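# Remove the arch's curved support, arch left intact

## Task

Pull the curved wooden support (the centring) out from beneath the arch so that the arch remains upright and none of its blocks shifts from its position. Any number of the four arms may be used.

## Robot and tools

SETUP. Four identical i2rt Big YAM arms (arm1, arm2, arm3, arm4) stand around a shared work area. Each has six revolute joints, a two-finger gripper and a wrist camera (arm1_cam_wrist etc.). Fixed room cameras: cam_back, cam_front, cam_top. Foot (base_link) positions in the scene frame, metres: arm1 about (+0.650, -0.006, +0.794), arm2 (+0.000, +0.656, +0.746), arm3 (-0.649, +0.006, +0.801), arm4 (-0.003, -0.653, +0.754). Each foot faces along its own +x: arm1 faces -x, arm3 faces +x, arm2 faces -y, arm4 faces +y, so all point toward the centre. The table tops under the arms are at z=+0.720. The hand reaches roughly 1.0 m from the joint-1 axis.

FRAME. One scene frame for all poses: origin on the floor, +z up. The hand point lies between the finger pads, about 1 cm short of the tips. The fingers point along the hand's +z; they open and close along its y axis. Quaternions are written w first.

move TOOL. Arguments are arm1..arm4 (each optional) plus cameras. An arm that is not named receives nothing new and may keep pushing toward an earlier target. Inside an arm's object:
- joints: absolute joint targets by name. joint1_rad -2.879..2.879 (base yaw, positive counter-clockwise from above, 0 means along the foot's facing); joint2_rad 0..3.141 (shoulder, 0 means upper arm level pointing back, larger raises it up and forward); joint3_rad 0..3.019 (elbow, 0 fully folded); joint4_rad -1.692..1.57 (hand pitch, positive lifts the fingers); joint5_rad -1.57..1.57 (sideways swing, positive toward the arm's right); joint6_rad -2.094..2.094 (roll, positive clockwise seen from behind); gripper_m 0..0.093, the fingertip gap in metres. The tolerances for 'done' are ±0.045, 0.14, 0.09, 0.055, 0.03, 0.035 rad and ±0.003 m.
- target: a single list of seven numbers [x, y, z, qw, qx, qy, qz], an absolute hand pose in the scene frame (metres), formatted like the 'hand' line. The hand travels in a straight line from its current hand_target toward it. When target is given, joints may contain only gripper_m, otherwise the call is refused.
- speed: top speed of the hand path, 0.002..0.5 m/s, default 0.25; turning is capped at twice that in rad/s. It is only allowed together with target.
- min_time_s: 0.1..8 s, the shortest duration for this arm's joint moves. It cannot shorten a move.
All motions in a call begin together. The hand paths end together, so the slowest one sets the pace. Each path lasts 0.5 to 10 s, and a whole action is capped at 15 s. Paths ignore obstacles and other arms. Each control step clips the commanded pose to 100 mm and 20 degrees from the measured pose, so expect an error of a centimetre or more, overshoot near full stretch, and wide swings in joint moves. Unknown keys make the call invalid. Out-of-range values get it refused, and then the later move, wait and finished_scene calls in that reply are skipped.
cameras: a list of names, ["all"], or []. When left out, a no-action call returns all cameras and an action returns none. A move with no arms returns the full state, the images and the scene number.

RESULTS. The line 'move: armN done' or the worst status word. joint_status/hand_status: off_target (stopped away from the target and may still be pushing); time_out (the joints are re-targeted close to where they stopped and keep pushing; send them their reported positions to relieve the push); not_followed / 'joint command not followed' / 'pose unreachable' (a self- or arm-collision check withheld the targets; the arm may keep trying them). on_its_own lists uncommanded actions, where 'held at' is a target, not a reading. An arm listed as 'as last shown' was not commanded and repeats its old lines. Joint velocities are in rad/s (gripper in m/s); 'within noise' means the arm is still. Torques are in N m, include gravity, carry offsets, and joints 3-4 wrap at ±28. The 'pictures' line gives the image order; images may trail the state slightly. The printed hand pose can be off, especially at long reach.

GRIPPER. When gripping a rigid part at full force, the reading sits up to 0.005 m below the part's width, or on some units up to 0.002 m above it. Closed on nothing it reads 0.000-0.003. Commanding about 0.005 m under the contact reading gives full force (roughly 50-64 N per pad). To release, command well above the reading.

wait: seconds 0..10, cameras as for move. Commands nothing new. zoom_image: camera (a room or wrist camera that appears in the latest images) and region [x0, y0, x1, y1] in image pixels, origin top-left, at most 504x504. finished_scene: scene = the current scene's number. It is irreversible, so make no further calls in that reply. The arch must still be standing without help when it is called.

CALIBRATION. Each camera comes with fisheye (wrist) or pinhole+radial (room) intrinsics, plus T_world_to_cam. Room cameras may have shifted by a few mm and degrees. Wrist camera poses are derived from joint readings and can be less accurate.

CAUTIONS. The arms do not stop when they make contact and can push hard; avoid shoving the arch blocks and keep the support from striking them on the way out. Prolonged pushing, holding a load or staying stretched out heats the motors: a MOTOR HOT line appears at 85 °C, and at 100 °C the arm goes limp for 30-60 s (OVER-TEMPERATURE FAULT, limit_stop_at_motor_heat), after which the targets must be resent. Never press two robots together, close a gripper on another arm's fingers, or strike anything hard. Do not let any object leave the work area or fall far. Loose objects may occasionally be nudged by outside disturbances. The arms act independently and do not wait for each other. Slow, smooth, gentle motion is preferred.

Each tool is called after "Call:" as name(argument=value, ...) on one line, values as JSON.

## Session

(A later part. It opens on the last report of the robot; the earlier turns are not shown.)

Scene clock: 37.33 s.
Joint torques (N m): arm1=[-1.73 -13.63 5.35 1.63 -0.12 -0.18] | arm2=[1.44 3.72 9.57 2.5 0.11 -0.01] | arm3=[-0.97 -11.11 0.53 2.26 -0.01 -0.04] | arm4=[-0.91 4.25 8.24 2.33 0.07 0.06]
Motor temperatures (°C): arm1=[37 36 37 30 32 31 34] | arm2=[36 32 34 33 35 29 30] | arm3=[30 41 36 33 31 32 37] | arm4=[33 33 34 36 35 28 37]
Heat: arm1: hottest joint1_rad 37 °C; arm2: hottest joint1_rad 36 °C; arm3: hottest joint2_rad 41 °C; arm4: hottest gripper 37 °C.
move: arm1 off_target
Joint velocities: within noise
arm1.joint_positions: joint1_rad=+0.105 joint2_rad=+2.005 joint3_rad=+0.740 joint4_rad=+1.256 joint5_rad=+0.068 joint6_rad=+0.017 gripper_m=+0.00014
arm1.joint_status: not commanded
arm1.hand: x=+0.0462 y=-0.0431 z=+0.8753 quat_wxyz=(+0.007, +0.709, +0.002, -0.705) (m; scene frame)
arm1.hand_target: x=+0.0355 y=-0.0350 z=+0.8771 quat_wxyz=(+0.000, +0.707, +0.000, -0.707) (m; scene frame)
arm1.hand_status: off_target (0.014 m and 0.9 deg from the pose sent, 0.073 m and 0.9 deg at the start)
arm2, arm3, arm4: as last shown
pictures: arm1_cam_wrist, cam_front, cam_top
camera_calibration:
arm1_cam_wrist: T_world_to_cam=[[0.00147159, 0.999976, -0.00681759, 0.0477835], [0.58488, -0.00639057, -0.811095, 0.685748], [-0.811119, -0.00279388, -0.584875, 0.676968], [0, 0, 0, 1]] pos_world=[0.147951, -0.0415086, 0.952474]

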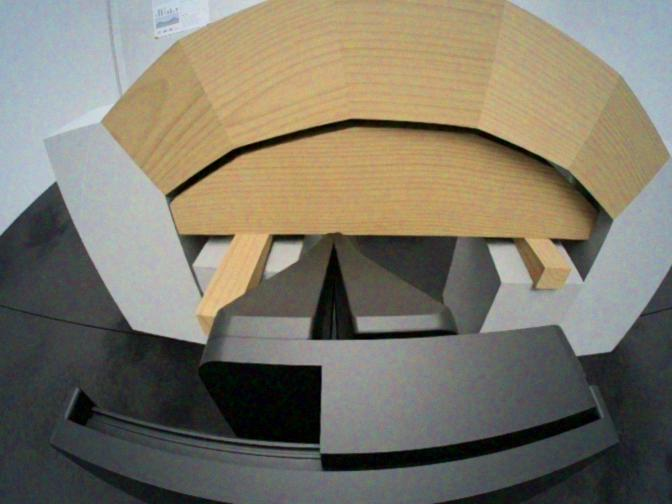

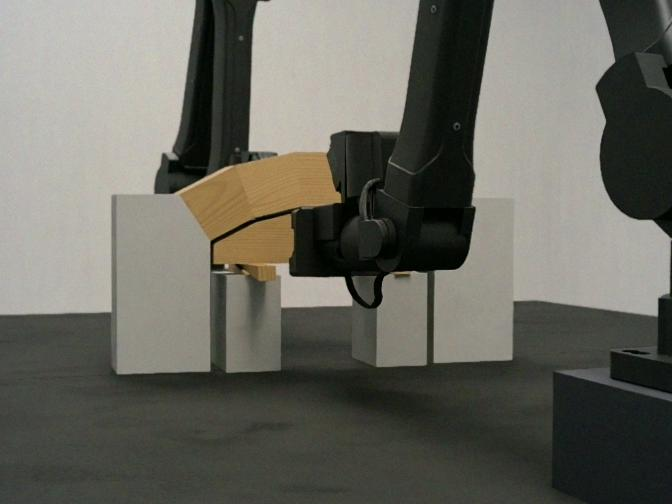

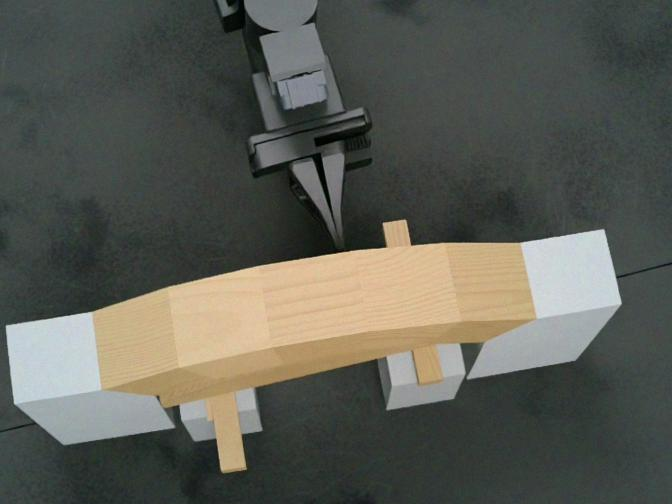

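Call:
move(arm1={"target":[0.008,-0.033,0.870,0,-0.7071,0,0.7071],"speed":0.04}, cameras=["arm1_cam_wrist","cam_top","cam_back"])

Scene clock: 39.00 s.
Joint torques (N m): arm1=[-1.73 -12.63 5.79 1.62 -0.13 -0.18] | arm2=[1.32 3.78 9.52 2.45 0.09 -0.02] | arm3=[-1.08 -11.16 0.53 2.25 -0.01 -0.04] | arm4=[-0.73 4.95 8.35 2.28 0.07 0.08]
Motor temperatures (°C): arm1=[37 36 38 30 32 31 34] | arm2=[36 32 34 33 35 29 30] | arm3=[30 41 36 33 31 32 37] | arm4=[33 33 34 36 35 28 37]
Heat: arm1: hottest joint3_rad 38 °C; arm2: hottest joint1_rad 36 °C; arm3: hottest joint2_rad 41 °C; arm4: hottest gripper 37 °C.
move: arm1 off_target
Joint velocities: within noise
arm1.joint_positions: joint1_rad=+0.097 joint2_rad=+2.031 joint3_rad=+0.818 joint4_rad=+1.224 joint5_rad=+0.060 joint6_rad=+0.017 gripper_m=+0.00014
arm1.joint_status: not commanded
arm1.hand: x=+0.0193 y=-0.0415 z=+0.8808 quat_wxyz=(+0.007, +0.702, +0.001, -0.712) (m; scene frame)
arm1.hand_target: x=+0.0090 y=-0.0328 z=+0.8702 quat_wxyz=(+0.000, +0.707, +0.000, -0.707) (m; scene frame)
arm1.hand_status: off_target (0.018 m and 1.2 deg from the pose sent, 0.040 m and 0.8 deg at the start)
arm2.joint_positions: joint1_rad=-0.491 joint2_rad=+0.571 joint3_rad=+1.396 joint4_rad=-1.145 joint5_rad=+0.158 joint6_rad=+0.378 gripper_m=+0.09396
arm2.joint_status: not commanded
arm2.hand: x=-0.1424 y=+0.4717 z=+1.3418 quat_wxyz=(-0.330, -0.780, -0.216, +0.486) (m; scene frame)
arm2.hand_target: x=-0.1404 y=+0.4751 z=+1.3501 quat_wxyz=(-0.336, -0.774, -0.213, +0.492) (m; scene frame)
arm2.hand_status: not commanded
arm3: as last shown
arm4.joint_positions: joint1_rad=-0.377 joint2_rad=+0.615 joint3_rad=+1.493 joint4_rad=-1.274 joint5_rad=+0.157 joint6_rad=-0.616 gripper_m=+0.09396
arm4.joint_status: not commanded
arm4.hand: x=+0.0978 y=-0.4603 z=+1.3602 quat_wxyz=(-0.554, +0.623, -0.545, -0.090) (m; scene frame)
arm4.hand_target: x=+0.0963 y=-0.4637 z=+1.3683 quat_wxyz=(-0.562, +0.618, -0.542, -0.093) (m; scene frame)
arm4.hand_status: not commanded
pictures: arm1_cam_wrist, cam_back, cam_top
camera_calibration:
arm1_cam_wrist: T_world_to_cam=[[0.00150624, 0.999964, -0.00831223, 0.0476689], [0.569007, -0.00769245, -0.822297, 0.716089], [-0.822331, -0.00349114, -0.568998, 0.644623], [0, 0, 0, 1]] pos_world=[0.122562, -0.0399083, 0.956023]

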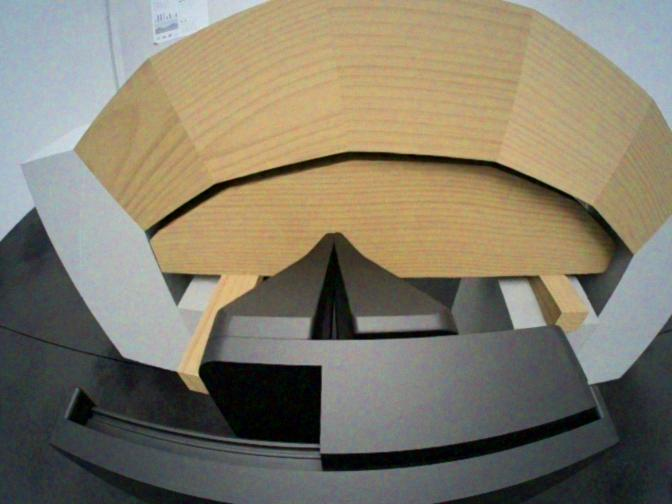

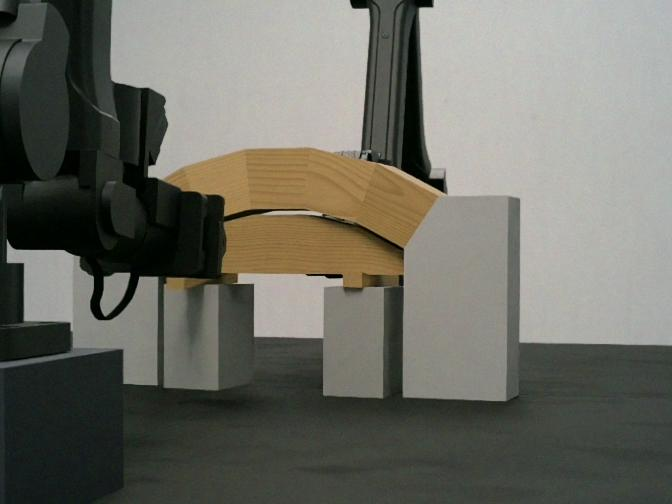

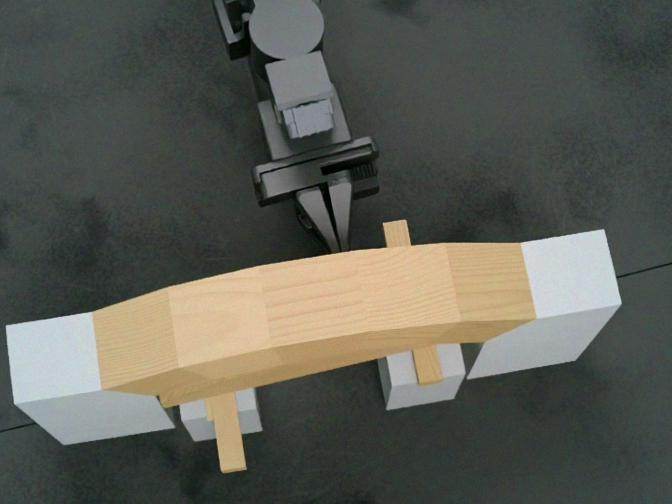

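Call:
move(arm1={"target":[-0.002,-0.033,0.855,0,-0.7071,0,0.7071],"speed":0.04}, cameras=["arm1_cam_wrist","cam_top","cam_back"])

Scene clock: 40.13 s.
Joint torques (N m): arm1=[-1.67 -13.33 6 2.37 -0.12 -0.19] | arm2=[1.26 3.6 9.47 2.48 0.1 -0.02] | arm3=[-0.97 -11.11 0.46 2.25 -0.01 -0.05] | arm4=[-1.2 4.42 8.16 2.35 0.05 0.06]
Motor temperatures (°C): arm1=[37 36 38 30 31 31 33] | arm2=[36 32 34 33 35 29 30] | arm3=[30 41 36 33 31 32 37] | arm4=[33 33 34 36 35 28 37]
Heat: arm1: hottest joint3_rad 38 °C; arm2: hottest joint1_rad 36 °C; arm3: hottest joint2_rad 41 °C; arm4: hottest gripper 37 °C.
move: arm1 off_target
Joint velocities: within noise
arm1.joint_positions: joint1_rad=+0.097 joint2_rad=+2.084 joint3_rad=+0.852 joint4_rad=+1.224 joint5_rad=+0.059 joint6_rad=+0.017 gripper_m=+0.00014
arm1.joint_status: not commanded
arm1.hand: x=+0.0098 y=-0.0420 z=+0.8615 quat_wxyz=(+0.007, +0.708, +0.002, -0.706) (m; scene frame)
arm1.hand_target: x=-0.0012 y=-0.0330 z=+0.8552 quat_wxyz=(+0.000, +0.707, +0.000, -0.707) (m; scene frame)
arm1.hand_status: off_target (0.016 m and 0.9 deg from the pose sent, 0.035 m and 1.2 deg at the start)
arm2, arm3, arm4: as last shown
pictures: arm1_cam_wrist, cam_back, cam_top
camera_calibration:
arm1_cam_wrist: T_world_to_cam=[[0.00107836, 0.999975, -0.00697432, 0.0468327], [0.583598, -0.00629276, -0.812018, 0.696803], [-0.812042, -0.00319455, -0.58359, 0.638336], [0, 0, 0, 1]] pos_world=[0.111652, -0.0404075, 0.93867]

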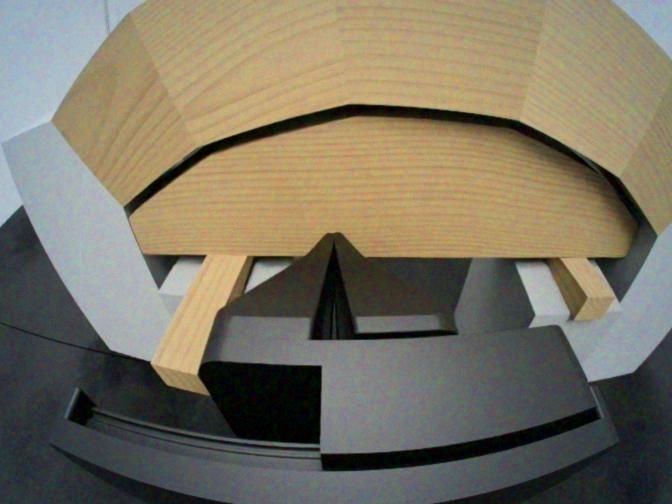

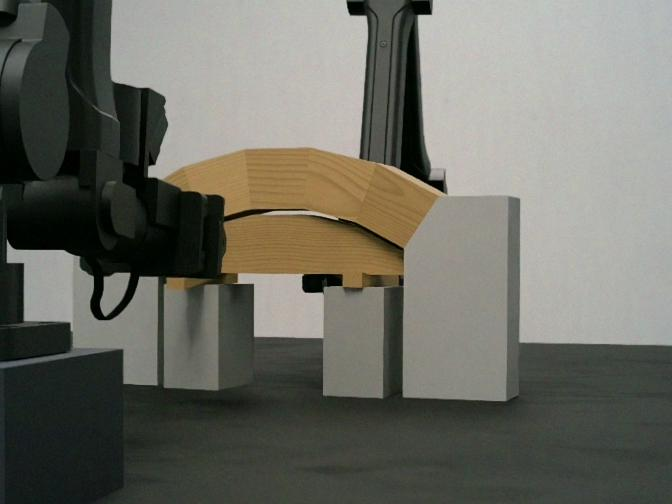

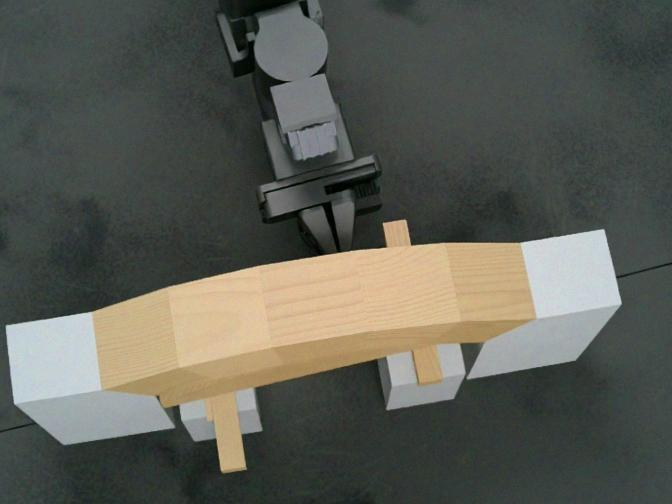

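Call:
move(arm1={"target":[-0.016,-0.033,0.857,0,-0.7071,0,0.7071],"speed":0.04}, cameras=["arm1_cam_wrist","cam_top","cam_back"])

Scene clock: 41.27 s.
Joint torques (N m): arm1=[-1.67 -13.74 6.48 1.72 -0.11 -0.18] | arm2=[1.08 3.84 9.54 2.48 0.09 -0.01] | arm3=[-0.97 -10.99 0.5 2.25 -0.01 -0.04] | arm4=[-0.67 4.72 8.34 2.37 0.07 0.07]
Motor temperatures (°C): arm1=[37 36 38 30 31 31 33] | arm2=[36 32 34 33 35 29 30] | arm3=[30 41 36 33 31 32 37] | arm4=[33 33 34 36 35 28 37]
Heat: arm1: hottest joint3_rad 38 °C; arm2: hottest joint1_rad 36 °C; arm3: hottest joint2_rad 41 °C; arm4: hottest gripper 37 °C.
move: arm1 off_target
Joint velocities: within noise
arm1.joint_positions: joint1_rad=+0.096 joint2_rad=+2.092 joint3_rad=+0.888 joint4_rad=+1.208 joint5_rad=+0.057 joint6_rad=+0.017 gripper_m=+0.00014
arm1.joint_status: not commanded
arm1.hand: x=-0.0024 y=-0.0427 z=+0.8654 quat_wxyz=(+0.008, +0.705, +0.002, -0.709) (m; scene frame)
arm1.hand_target: x=-0.0149 y=-0.0329 z=+0.8573 quat_wxyz=(+0.000, +0.707, +0.000, -0.707) (m; scene frame)
arm1.hand_status: off_target (0.019 m and 1.0 deg from the pose sent, 0.028 m and 0.8 deg at the start)
arm2, arm3, arm4: as last shown
pictures: arm1_cam_wrist, cam_back, cam_top
camera_calibration:
arm1_cam_wrist: T_world_to_cam=[[-0.00027268, 0.99997, -0.00776921, 0.0483441], [0.5756, -0.00619618, -0.817708, 0.711864], [-0.817731, -0.00469493, -0.575581, 0.623669], [0, 0, 0, 1]] pos_world=[0.100258, -0.0410037, 0.941444]

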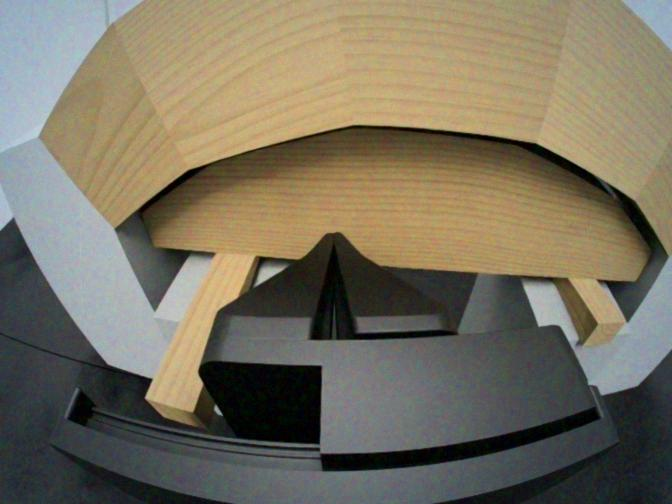

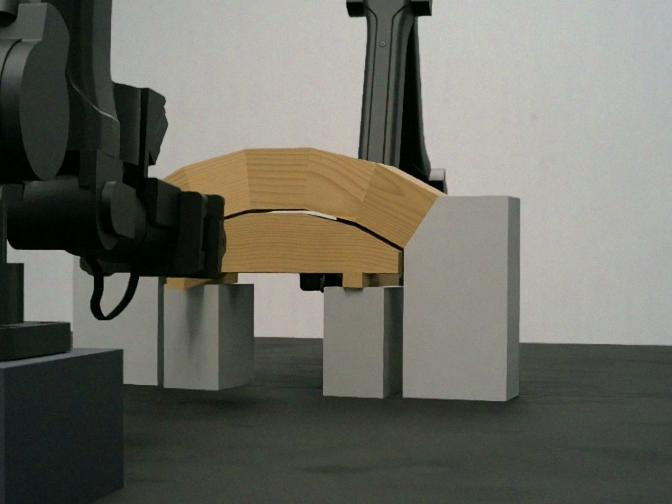

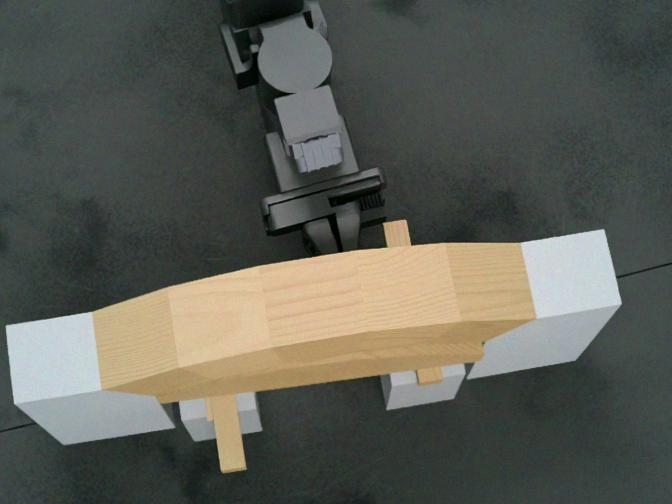

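Call:
move(arm1={"target":[0.012,-0.01,0.857,0,-0.7071,0,0.7071],"speed":0.06}, cameras=[])

Call:
move(arm1={"target":[0.010,0.004,0.856,0,-0.7071,0,0.7071],"speed":0.06}, cameras=["arm1_cam_wrist"])

Call:
move(arm1={"target":[-0.03,0.004,0.853,0,-0.7071,0,0.7071],"speed":0.04}, cameras=["arm1_cam_wrist","cam_top","cam_back"])

Scene clock: 42.90 s.
Joint torques (N m): arm1=[-1.08 -15.56 2.65 3.54 -0.08 -0.19] | arm2=[1.14 3.78 9.52 2.37 0.1 -0.02] | arm3=[-0.97 -10.93 0.5 2.24 0 -0.03] | arm4=[-0.85 4.72 8.25 2.33 0.07 0.09]
Motor temperatures (°C): arm1=[37 36 38 30 31 31 33] | arm2=[36 32 35 33 35 29 30] | arm3=[30 41 36 33 31 32 37] | arm4=[33 33 34 36 35 28 37]
Heat: arm1: hottest joint3_rad 38 °C; arm2: hottest joint1_rad 36 °C; arm3: hottest joint2_rad 41 °C; arm4: hottest gripper 37 °C.
move: arm1 done
Joint velocities: within noise
arm1.joint_positions: joint1_rad=+0.046 joint2_rad=+2.092 joint3_rad=+0.856 joint4_rad=+1.222 joint5_rad=+0.011 joint6_rad=+0.017 gripper_m=+0.00014
arm1.joint_status: not commanded
arm1.hand: x=+0.0079 y=-0.0177 z=+0.8572 quat_wxyz=(+0.006, +0.711, +0.001, -0.703) (m; scene frame)
arm1.hand_target: x=+0.0120 y=-0.0102 z=+0.8570 quat_wxyz=(+0.000, +0.707, +0.000, -0.707) (m; scene frame)
arm1.hand_status: done (0.009 m and 0.9 deg from the pose sent, 0.037 m and 1.0 deg at the start)
arm2, arm3, arm4: as last shown
pictures: none
No camera images: "cameras" was empty.

Scene clock: 43.93 s.
Joint torques (N m): arm1=[-1.55 -15.15 3.1 3.54 -0.11 -0.19] | arm2=[0.97 3.84 9.46 2.48 0.09 0] | arm3=[-0.97 -10.93 0.47 2.28 -0.01 -0.04] | arm4=[-0.91 4.48 8.27 2.33 0.06 0.05]
Motor temperatures (°C): arm1=[37 36 38 30 31 31 33] | arm2=[36 32 35 33 35 29 30] | arm3=[30 41 36 33 31 32 37] | arm4=[33 33 35 36 35 28 37]
Heat: arm1: hottest joint3_rad 38 °C; arm2: hottest joint1_rad 36 °C; arm3: hottest joint2_rad 41 °C; arm4: hottest gripper 37 °C.
move: arm1 done
Joint velocities: within noise
arm1.joint_positions: joint1_rad=+0.016 joint2_rad=+2.092 joint3_rad=+0.856 joint4_rad=+1.222 joint5_rad=-0.019 joint6_rad=+0.017 gripper_m=+0.00014
arm1.joint_status: not commanded
arm1.hand: x=+0.0078 y=-0.0038 z=+0.8573 quat_wxyz=(+0.006, +0.711, +0.001, -0.703) (m; scene frame)
arm1.hand_target: x=+0.0101 y=+0.0039 z=+0.8560 quat_wxyz=(+0.000, +0.707, +0.000, -0.707) (m; scene frame)
arm1.hand_status: done (0.008 m and 0.9 deg from the pose sent, 0.022 m and 0.9 deg at the start)
arm2, arm3, arm4: as last shown
pictures: arm1_cam_wrist
camera_calibration:
arm1_cam_wrist: T_world_to_cam=[[0.00382234, 0.999964, -0.0075928, 0.00919694], [0.589513, -0.00838644, -0.807716, 0.690922], [-0.80775, -0.00138869, -0.589523, 0.639417], [0, 0, 0, 1]] pos_world=[0.109147, -0.00251428, 0.935089]

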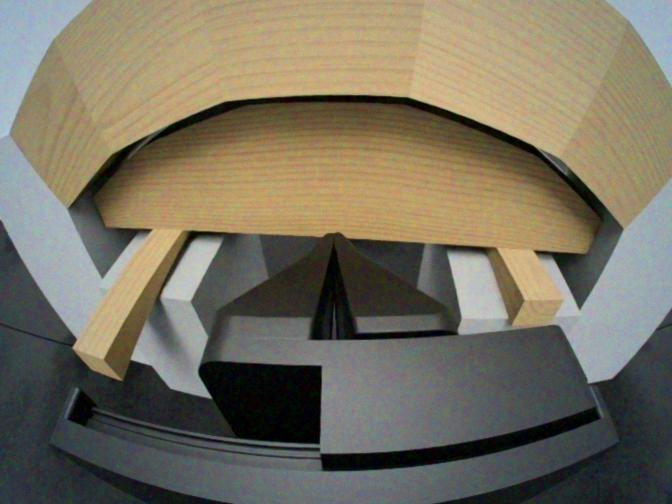

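Scene clock: 45.43 s.
Joint torques (N m): arm1=[-1.38 -13.74 7.04 1.52 -0.05 -0.18] | arm2=[1.14 3.96 9.52 2.44 0.09 -0.03] | arm3=[-1.08 -10.93 0.49 2.29 0 -0.03] | arm4=[-1.44 4.01 8.25 2.25 0.06 0.08]
Motor temperatures (°C): arm1=[37 36 38 30 31 31 33] | arm2=[36 32 35 33 35 29 30] | arm3=[30 41 36 33 31 32 37] | arm4=[33 33 35 36 35 28 37]
Heat: arm1: hottest joint3_rad 38 °C; arm2: hottest joint1_rad 36 °C; arm3: hottest joint2_rad 41 °C; arm4: hottest gripper 37 °C.
move: arm1 off_target
Joint velocities: within noise
arm1.joint_positions: joint1_rad=+0.016 joint2_rad=+2.113 joint3_rad=+0.924 joint4_rad=+1.196 joint5_rad=-0.019 joint6_rad=+0.017 gripper_m=+0.00014
arm1.joint_status: not commanded
arm1.hand: x=-0.0152 y=-0.0037 z=+0.8640 quat_wxyz=(+0.006, +0.703, +0.001, -0.711) (m; scene frame)
arm1.hand_target: x=-0.0287 y=+0.0041 z=+0.8534 quat_wxyz=(+0.000, +0.707, +0.000, -0.707) (m; scene frame)
arm1.hand_status: off_target (0.020 m and 1.0 deg from the pose sent, 0.039 m and 0.9 deg at the start)
arm2, arm3, arm4: as last shown
pictures: arm1_cam_wrist, cam_back, cam_top
camera_calibration:
arm1_cam_wrist: T_world_to_cam=[[0.00354436, 0.999966, -0.00750978, 0.00905901], [0.572071, -0.00818715, -0.820163, 0.720372], [-0.820196, -0.00138918, -0.572081, 0.609604], [0, 0, 0, 1]] pos_world=[0.0878586, -0.00231406, 0.939633]

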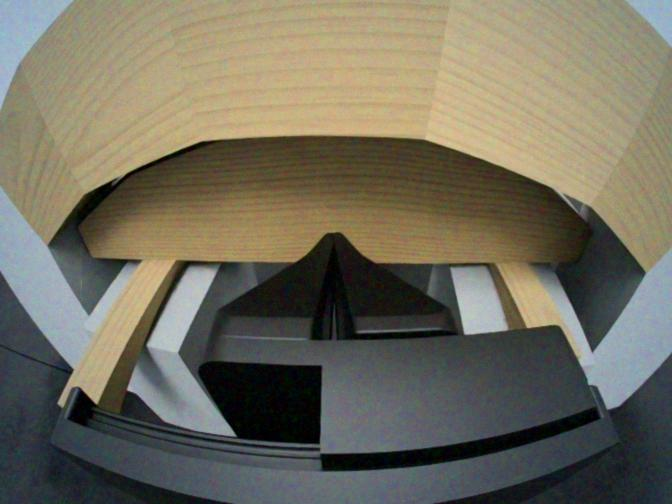

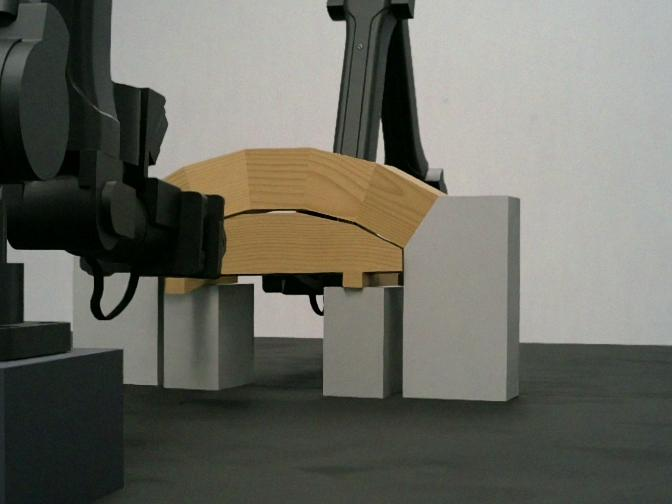

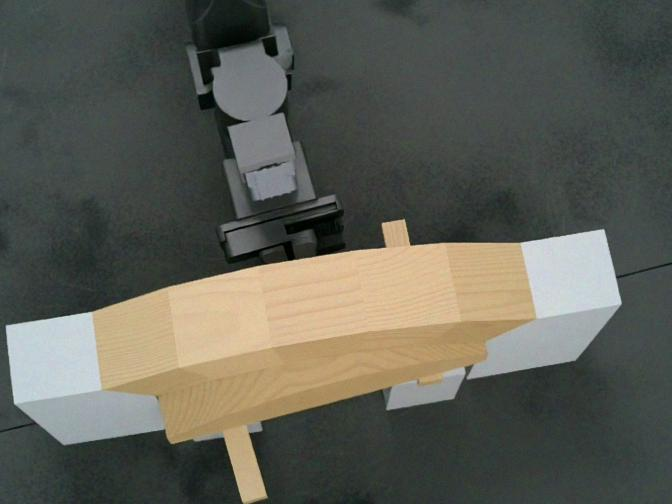

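Call:
move(arm1={"target":[0.10,0.004,0.865,0,-0.7071,0,0.7071],"speed":0.1}, arm3={"target":[-0.16,0.01,0.853,0.5,0.5,0.5,0.5],"speed":0.3}, cameras=["arm1_cam_wrist","arm3_cam_wrist","cam_top","cam_back"])

Call:
zoom_image(camera="cam_back", region=[100, 150, 440, 400])

Scene clock: 50.47 s.
Joint torques (N m): arm1=[-1.73 -14.21 1.46 3.58 -0.13 -0.17] | arm2=[1.44 3.78 9.55 2.47 0.11 -0.01] | arm3=[-0.97 -9.64 2.93 2.25 0.26 0.08] | arm4=[-0.79 4.25 8.28 2.39 0.08 0.08]
Motor temperatures (°C): arm1=[37 36 38 30 31 31 33] | arm2=[36 32 35 33 35 29 30] | arm3=[30 41 36 33 31 32 36] | arm4=[33 33 35 36 35 28 37]
Heat: arm1: hottest joint3_rad 38 °C; arm2: hottest joint1_rad 36 °C; arm3: hottest joint2_rad 41 °C; arm4: hottest gripper 37 °C.
move: arm1 off_target; arm3 off_target
Joint velocities: within noise
arm1.joint_positions: joint1_rad=+0.014 joint2_rad=+2.020 joint3_rad=+0.601 joint4_rad=+1.381 joint5_rad=-0.024 joint6_rad=+0.016 gripper_m=+0.00014
arm1.joint_status: not commanded
arm1.hand: x=+0.0975 y=-0.0041 z=+0.8517 quat_wxyz=(+0.007, +0.719, +0.001, -0.695) (m; scene frame)
arm1.hand_target: x=+0.1000 y=+0.0038 z=+0.8647 quat_wxyz=(+0.000, +0.707, +0.000, -0.707) (m; scene frame)
arm1.hand_status: off_target (0.016 m and 2.1 deg from the pose sent, 0.115 m and 0.9 deg at the start)
arm2, arm4: as last shown
arm3.joint_positions: joint1_rad=-0.016 joint2_rad=+1.991 joint3_rad=+0.415 joint4_rad=+1.536 joint5_rad=+0.010 joint6_rad=+1.567 gripper_m=+0.06991
arm3.joint_status: not commanded
arm3.hand: x=-0.1648 y=+0.0147 z=+0.8537 quat_wxyz=(-0.488, -0.506, -0.518, -0.488) (m; scene frame)
arm3.hand_target: x=-0.1599 y=+0.0099 z=+0.8533 quat_wxyz=(-0.492, -0.508, -0.508, -0.492) (m; scene frame)
arm3.hand_status: off_target (0.007 m and 2.9 deg from the pose sent, 0.064 m and 89.8 deg at the start; a joint's target at an end of its range on 110 of 110 steps)
pictures: arm1_cam_wrist, arm3_cam_wrist, cam_back, cam_top
camera_calibration:
arm1_cam_wrist: T_world_to_cam=[[0.0019988, 0.99997, -0.00752873, 0.00913075], [0.60816, -0.00719198, -0.793782, 0.61984], [-0.793812, -0.00299206, -0.608156, 0.723111], [0, 0, 0, 1]] pos_world=[0.197033, -0.002509, 0.931851]
arm3_cam_wrist: T_world_to_cam=[[-0.0338961, -0.00690763, -0.999401, 0.848569], [-0.618761, 0.785425, 0.0155575, -0.124907], [0.784848, 0.618918, -0.0308971, 0.274444], [0, 0, 0, 1]] pos_world=[-0.263921, -0.0658919, 0.858484]

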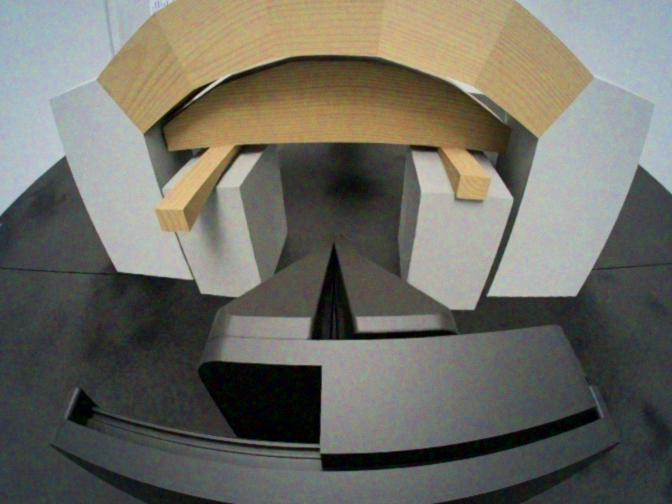

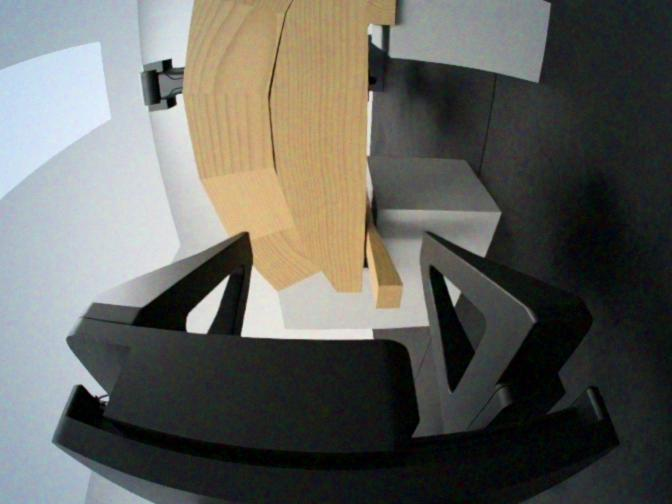

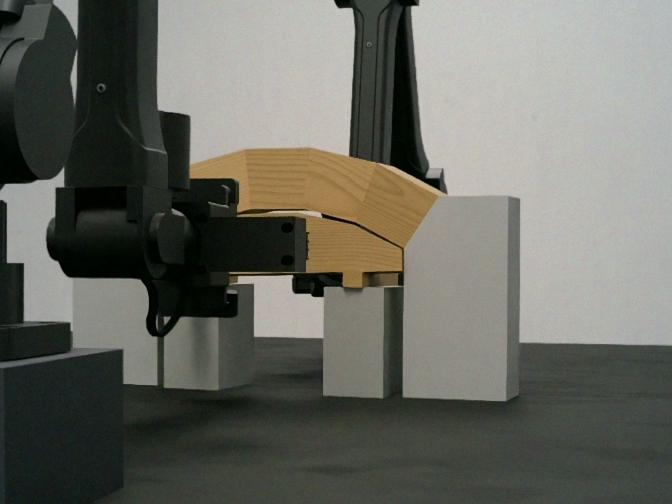

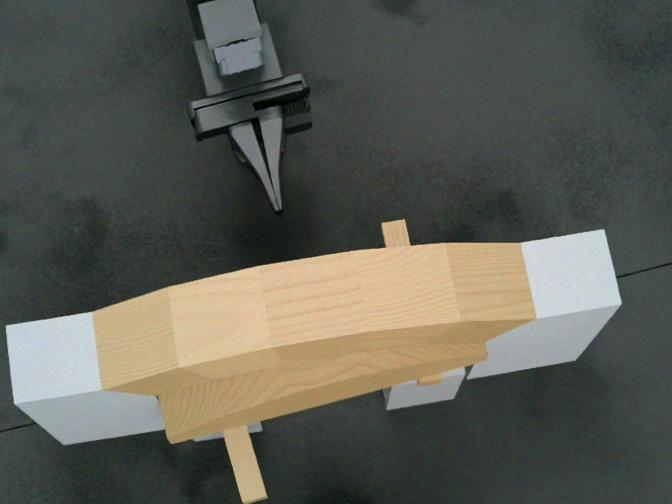

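Scaled by 1.482 from the camera's 672x504 image, which has a finer 960x720 frame.

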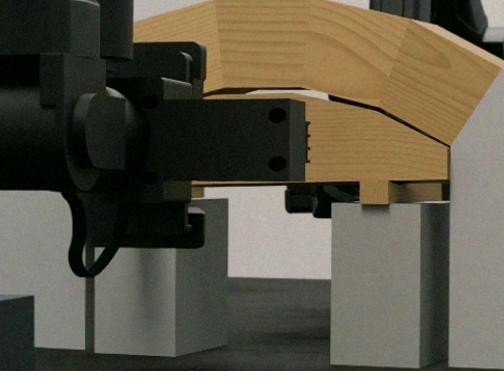

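Call:
move(arm3={"target":[-0.105,0.012,0.860,0.5,0.5,0.5,0.5],"speed":0.1,"joints":{"gripper_m":0.088}}, cameras=["arm3_cam_wrist","cam_top","cam_back","cam_front"])

Call:
zoom_image(camera="cam_back", region=[100, 150, 440, 400])

Scene clock: 52.17 s.
Joint torques (N m): arm1=[-1.73 -14.21 1.46 3.59 -0.12 -0.19] | arm2=[1.2 3.84 9.52 2.54 0.1 -0.01] | arm3=[-0.73 -11.16 4.6 0.92 0.26 0.11] | arm4=[-1.2 4.6 8.28 2.25 0.05 0.08]
Motor temperatures (°C): arm1=[37 36 38 30 31 31 33] | arm2=[36 32 35 33 35 29 30] | arm3=[30 41 36 33 31 32 36] | arm4=[33 33 35 36 35 28 37]
Heat: arm1: hottest joint3_rad 38 °C; arm2: hottest joint1_rad 36 °C; arm3: hottest joint2_rad 41 °C; arm4: hottest gripper 37 °C.
move: arm3 off_target
Joint velocities: within noise
arm1, arm2, arm4: as last shown
arm3.joint_positions: joint1_rad=-0.016 joint2_rad=+2.005 joint3_rad=+0.555 joint4_rad=+1.469 joint5_rad=+0.014 joint6_rad=+1.567 gripper_m=+0.08792
arm3.joint_status: all done
arm3.hand: x=-0.1118 y=+0.0154 z=+0.8677 quat_wxyz=(-0.503, -0.492, -0.502, -0.502) (m; scene frame)
arm3.hand_target: x=-0.1054 y=+0.0119 z=+0.8601 quat_wxyz=(-0.500, -0.500, -0.500, -0.500) (m; scene frame)
arm3.hand_status: off_target (0.011 m and 1.0 deg from the pose sent, 0.060 m and 2.9 deg at the start)
pictures: arm3_cam_wrist, cam_back, cam_front, cam_top
camera_calibration:
arm3_cam_wrist: T_world_to_cam=[[0.0252149, -0.00526822, -0.999668, 0.871233], [-0.616246, 0.787307, -0.0196928, -0.0619806], [0.78715, 0.616538, 0.0166053, 0.191838], [0, 0, 0, 1]] pos_world=[-0.211169, -0.0648881, 0.866538]

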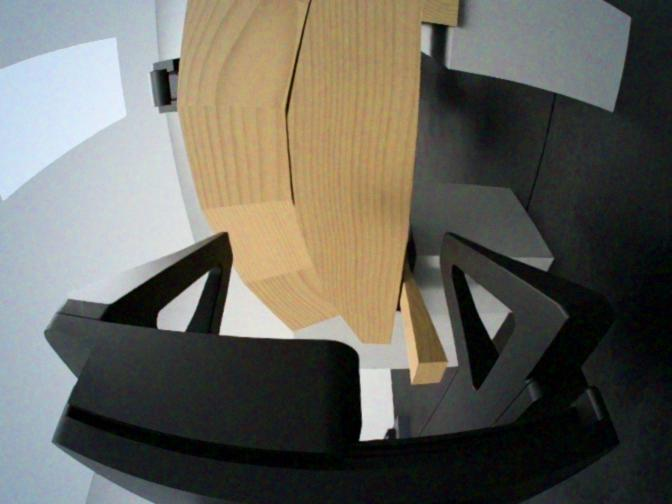

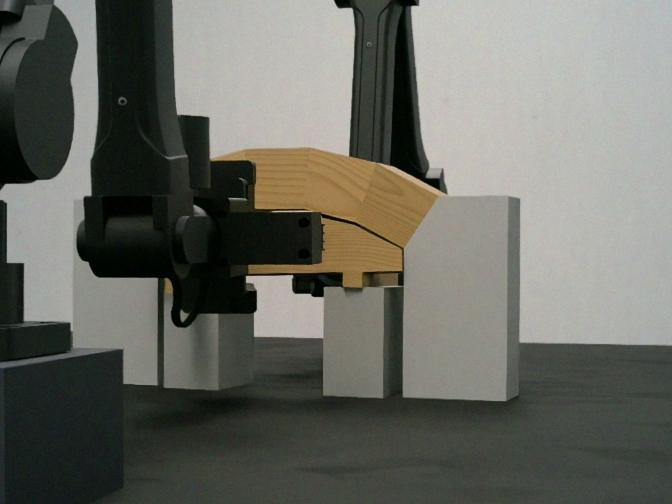

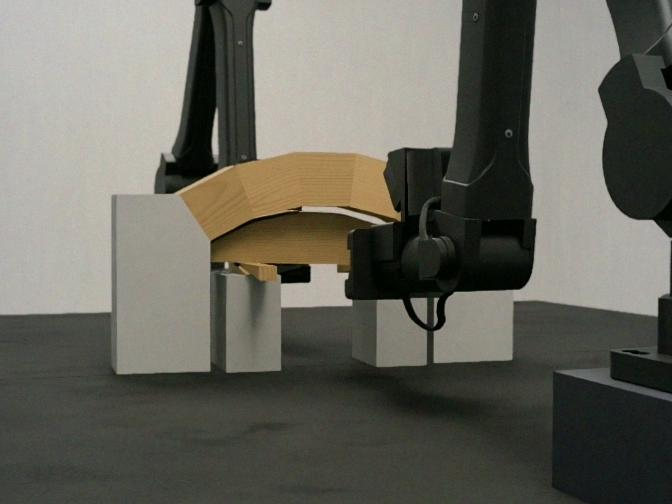

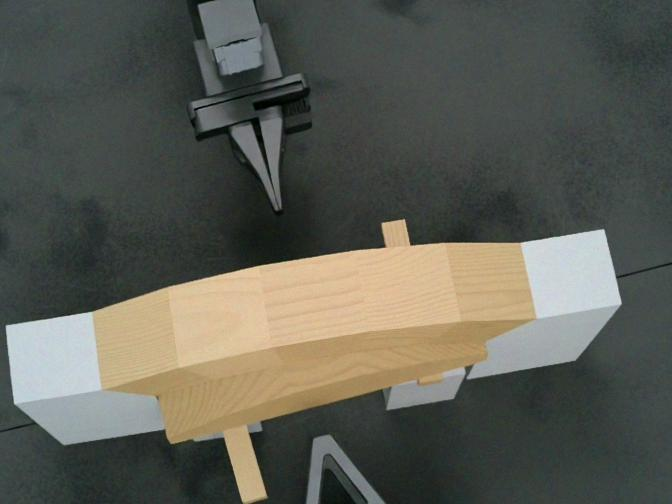

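Scaled by 1.482 from the camera's 672x504 image, which has a finer 960x720 frame.

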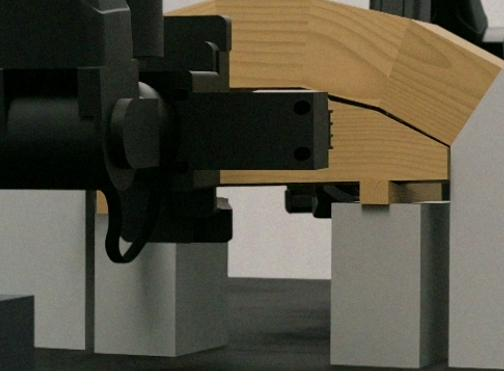

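Call:
move(arm3={"target":[-0.085,0.012,0.853,0.5,0.5,0.5,0.5],"speed":0.06}, cameras=[])

Call:
move(arm3={"target":[-0.061,0.012,0.852,0.5,0.5,0.5,0.5],"speed":0.06}, cameras=["arm3_cam_wrist","cam_top","cam_back","cam_front"])

Call:
zoom_image(camera="cam_front", region=[200, 150, 400, 300])

Call:
zoom_image(camera="cam_top", region=[150, 300, 500, 500])

Scene clock: 53.67 s.
Joint torques (N m): arm1=[-1.67 -14.1 1.46 3.62 -0.12 -0.19] | arm2=[1.2 3.72 9.52 2.5 0.11 -0.01] | arm3=[-0.73 -11.69 5.04 0.99 0.25 0.11] | arm4=[-0.79 4.25 8.31 2.28 0.07 0.05]
Motor temperatures (°C): arm1=[37 36 38 30 31 31 33] | arm2=[36 32 35 33 35 29 30] | arm3=[30 41 36 33 31 32 36] | arm4=[33 33 35 36 35 28 37]
Heat: arm1: hottest joint3_rad 38 °C; arm2: hottest joint1_rad 36 °C; arm3: hottest joint2_rad 41 °C; arm4: hottest gripper 37 °C.
move: arm3 off_target
Joint velocities: within noise
arm1: as last shown
arm2.joint_positions: joint1_rad=-0.491 joint2_rad=+0.571 joint3_rad=+1.396 joint4_rad=-1.145 joint5_rad=+0.158 joint6_rad=+0.378 gripper_m=+0.09396
arm2.joint_status: not commanded
arm2.hand: x=-0.1424 y=+0.4717 z=+1.3418 quat_wxyz=(-0.330, -0.780, -0.216, +0.486) (m; scene frame)
arm2.hand_target: x=-0.1404 y=+0.4751 z=+1.3501 quat_wxyz=(-0.336, -0.774, -0.213, +0.492) (m; scene frame)
arm2.hand_status: not commanded
arm3.joint_positions: joint1_rad=-0.016 joint2_rad=+2.039 joint3_rad=+0.613 joint4_rad=+1.444 joint5_rad=+0.014 joint6_rad=+1.567 gripper_m=+0.08792
arm3.joint_status: not commanded
arm3.hand: x=-0.0925 y=+0.0158 z=+0.8606 quat_wxyz=(-0.503, -0.493, -0.502, -0.502) (m; scene frame)
arm3.hand_target: x=-0.0854 y=+0.0119 z=+0.8531 quat_wxyz=(-0.500, -0.500, -0.500, -0.500) (m; scene frame)
arm3.hand_status: off_target (0.011 m and 0.9 deg from the pose sent, 0.031 m and 1.0 deg at the start)
arm4.joint_positions: joint1_rad=-0.377 joint2_rad=+0.615 joint3_rad=+1.493 joint4_rad=-1.274 joint5_rad=+0.157 joint6_rad=-0.616 gripper_m=+0.09396
arm4.joint_status: not commanded
arm4.hand: x=+0.0978 y=-0.4603 z=+1.3602 quat_wxyz=(-0.554, +0.623, -0.545, -0.090) (m; scene frame)
arm4.hand_target: x=+0.0963 y=-0.4637 z=+1.3683 quat_wxyz=(-0.562, +0.618, -0.542, -0.093) (m; scene frame)
arm4.hand_status: not commanded
pictures: none
No camera images: "cameras" was empty.

Scene clock: 54.70 s.
Joint torques (N m): arm1=[-1.73 -14.21 1.43 3.55 -0.13 -0.18] | arm2=[1.14 3.55 9.5 2.4 0.11 -0.01] | arm3=[-0.73 -12.45 5.67 0.9 0.18 0.1] | arm4=[-1.55 4.78 8.23 2.47 0.07 0.07]
Motor temperatures (°C): arm1=[37 37 38 30 31 31 33] | arm2=[36 32 35 33 35 29 30] | arm3=[30 41 36 33 31 32 36] | arm4=[33 33 35 36 35 28 37]
Heat: arm1: hottest joint3_rad 38 °C; arm2: hottest joint1_rad 36 °C; arm3: hottest joint2_rad 41 °C; arm4: hottest gripper 37 °C.
move: arm3 off_target
Joint velocities: within noise
arm1, arm2, arm4: as last shown
arm3.joint_positions: joint1_rad=-0.016 joint2_rad=+2.055 joint3_rad=+0.678 joint4_rad=+1.394 joint5_rad=+0.014 joint6_rad=+1.567 gripper_m=+0.08792
arm3.joint_status: not commanded
arm3.hand: x=-0.0691 y=+0.0163 z=+0.8595 quat_wxyz=(-0.503, -0.493, -0.503, -0.502) (m; scene frame)
arm3.hand_target: x=-0.0614 y=+0.0119 z=+0.8522 quat_wxyz=(-0.500, -0.500, -0.500, -0.500) (m; scene frame)
arm3.hand_status: off_target (0.012 m and 0.9 deg from the pose sent, 0.033 m and 0.9 deg at the start)
pictures: arm3_cam_wrist, cam_back, cam_front, cam_top
camera_calibration:
arm3_cam_wrist: T_world_to_cam=[[0.022495, -0.00529265, -0.999733, 0.861761], [-0.616304, 0.787302, -0.0180355, -0.0379676], [0.787187, 0.616545, 0.0144485, 0.159666], [0, 0, 0, 1]] pos_world=[-0.168472, -0.0639881, 0.85854]

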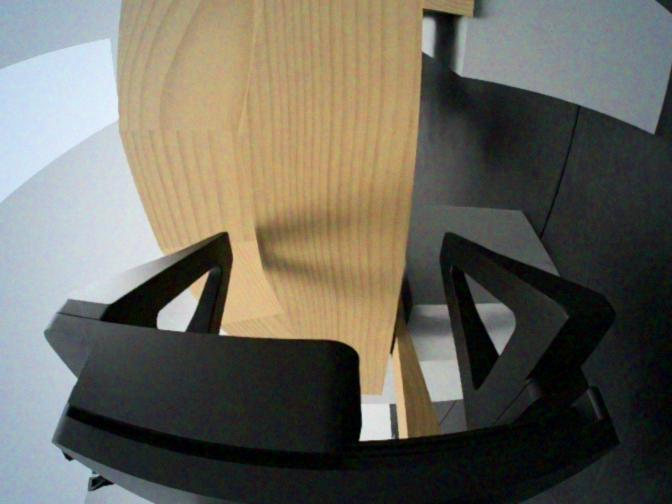

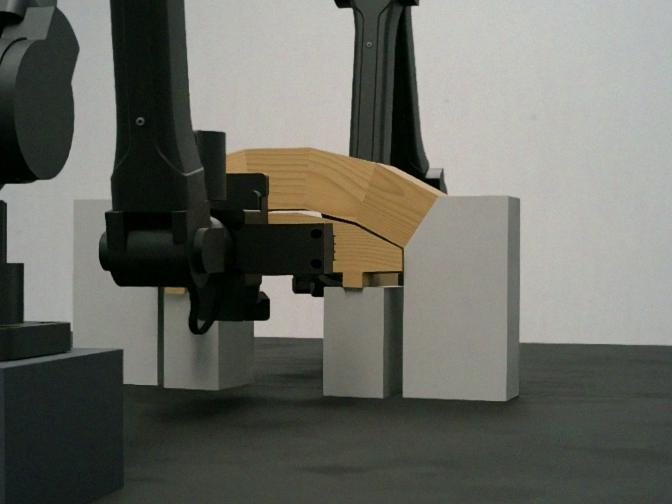

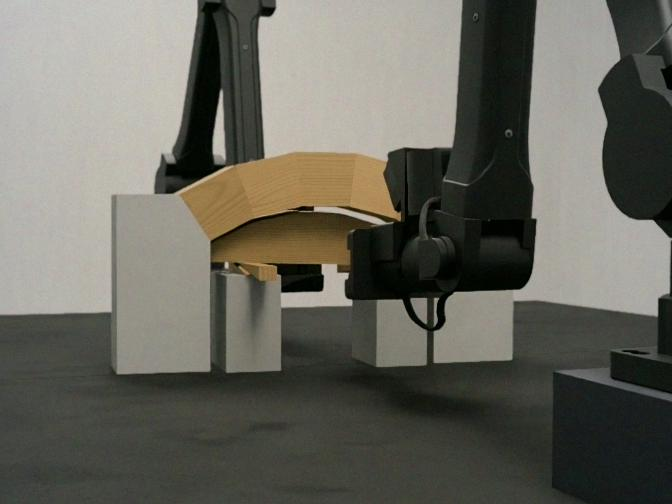

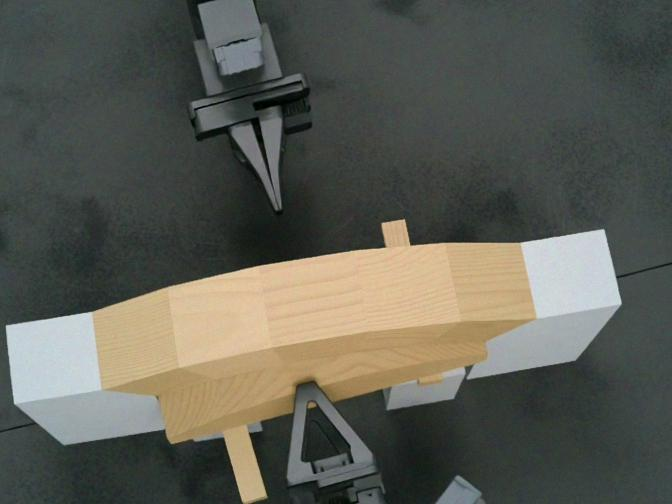

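Scaled by 2.520 from the camera's 672x504 image, which has a finer 960x720 frame.

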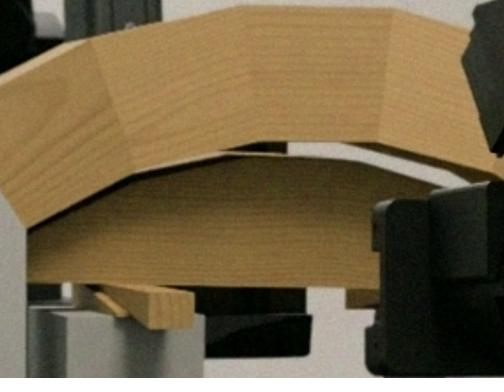

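Scaled by 1.440 from the camera's 672x504 image, which has a finer 960x720 frame.

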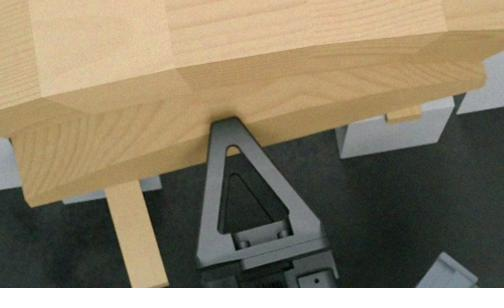

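Call:
move(arm3={"target":[-0.061,0.012,0.8545,0.5,0.5,0.5,0.5],"speed":0.06,"joints":{"gripper_m":0.064}}, cameras=["arm3_cam_wrist","cam_top"])

Call:
zoom_image(camera="arm3_cam_wrist", region=[150, 130, 550, 430])

Scene clock: 55.97 s.
Joint torques (N m): arm1=[-1.61 -14.15 1.46 3.56 -0.13 -0.19] | arm2=[1.08 3.66 9.47 2.45 0.1 -0.01] | arm3=[-0.79 -13.16 5.6 0.81 0.19 0.09] | arm4=[-0.97 4.72 8.17 2.22 0.05 0.06]
Motor temperatures (°C): arm1=[37 37 38 31 31 31 33] | arm2=[36 32 35 33 35 29 30] | arm3=[30 41 36 33 31 32 36] | arm4=[33 33 35 36 35 28 37]
Heat: arm1: hottest joint3_rad 38 °C; arm2: hottest joint1_rad 36 °C; arm3: hottest joint2_rad 41 °C; arm4: hottest gripper 37 °C.
move: arm3 done
Joint velocities: within noise
arm1, arm2, arm4: as last shown
arm3.joint_positions: joint1_rad=-0.016 joint2_rad=+2.055 joint3_rad=+0.678 joint4_rad=+1.390 joint5_rad=+0.014 joint6_rad=+1.567 gripper_m=+0.06410
arm3.joint_status: all done
arm3.hand: x=-0.0691 y=+0.0163 z=+0.8587 quat_wxyz=(-0.502, -0.494, -0.503, -0.501) (m; scene frame)
arm3.hand_target: x=-0.0613 y=+0.0119 z=+0.8546 quat_wxyz=(-0.500, -0.500, -0.500, -0.500) (m; scene frame)
arm3.hand_status: done (0.010 m and 0.8 deg from the pose sent, 0.010 m and 0.9 deg at the start)
pictures: arm3_cam_wrist, cam_top
camera_calibration:
arm3_cam_wrist: T_world_to_cam=[[0.019036, -0.0049958, -0.999806, 0.860762], [-0.616257, 0.78739, -0.0156677, -0.0399975], [0.787315, 0.616435, 0.0119101, 0.161869], [0, 0, 0, 1]] pos_world=[-0.168476, -0.0639877, 0.858041]

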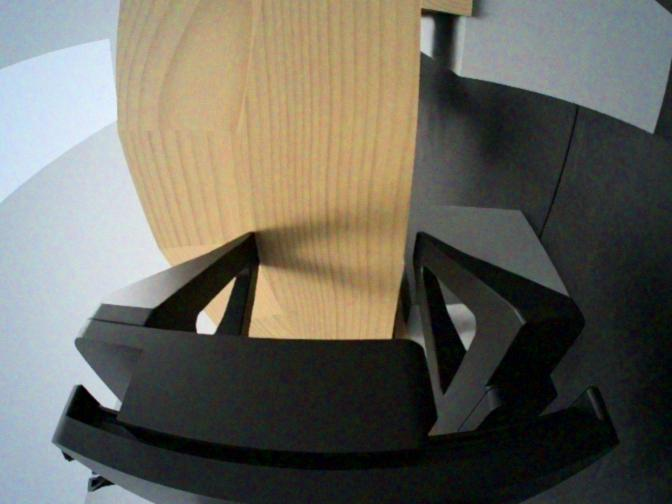

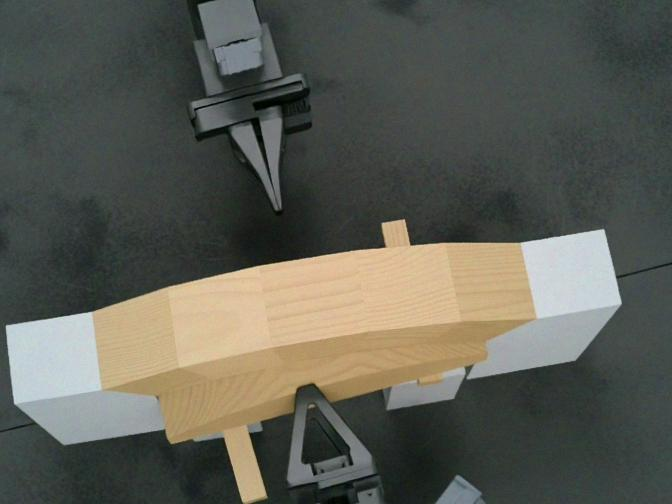

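Scaled by 1.260 from the camera's 672x504 image, which has a finer 960x720 frame.

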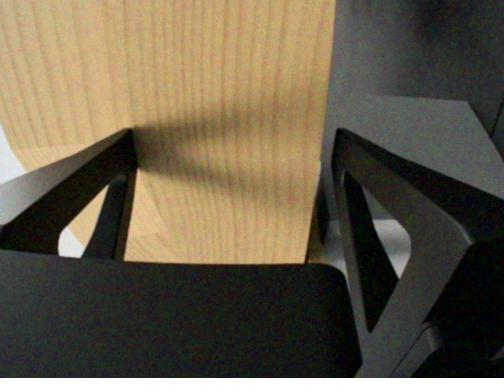

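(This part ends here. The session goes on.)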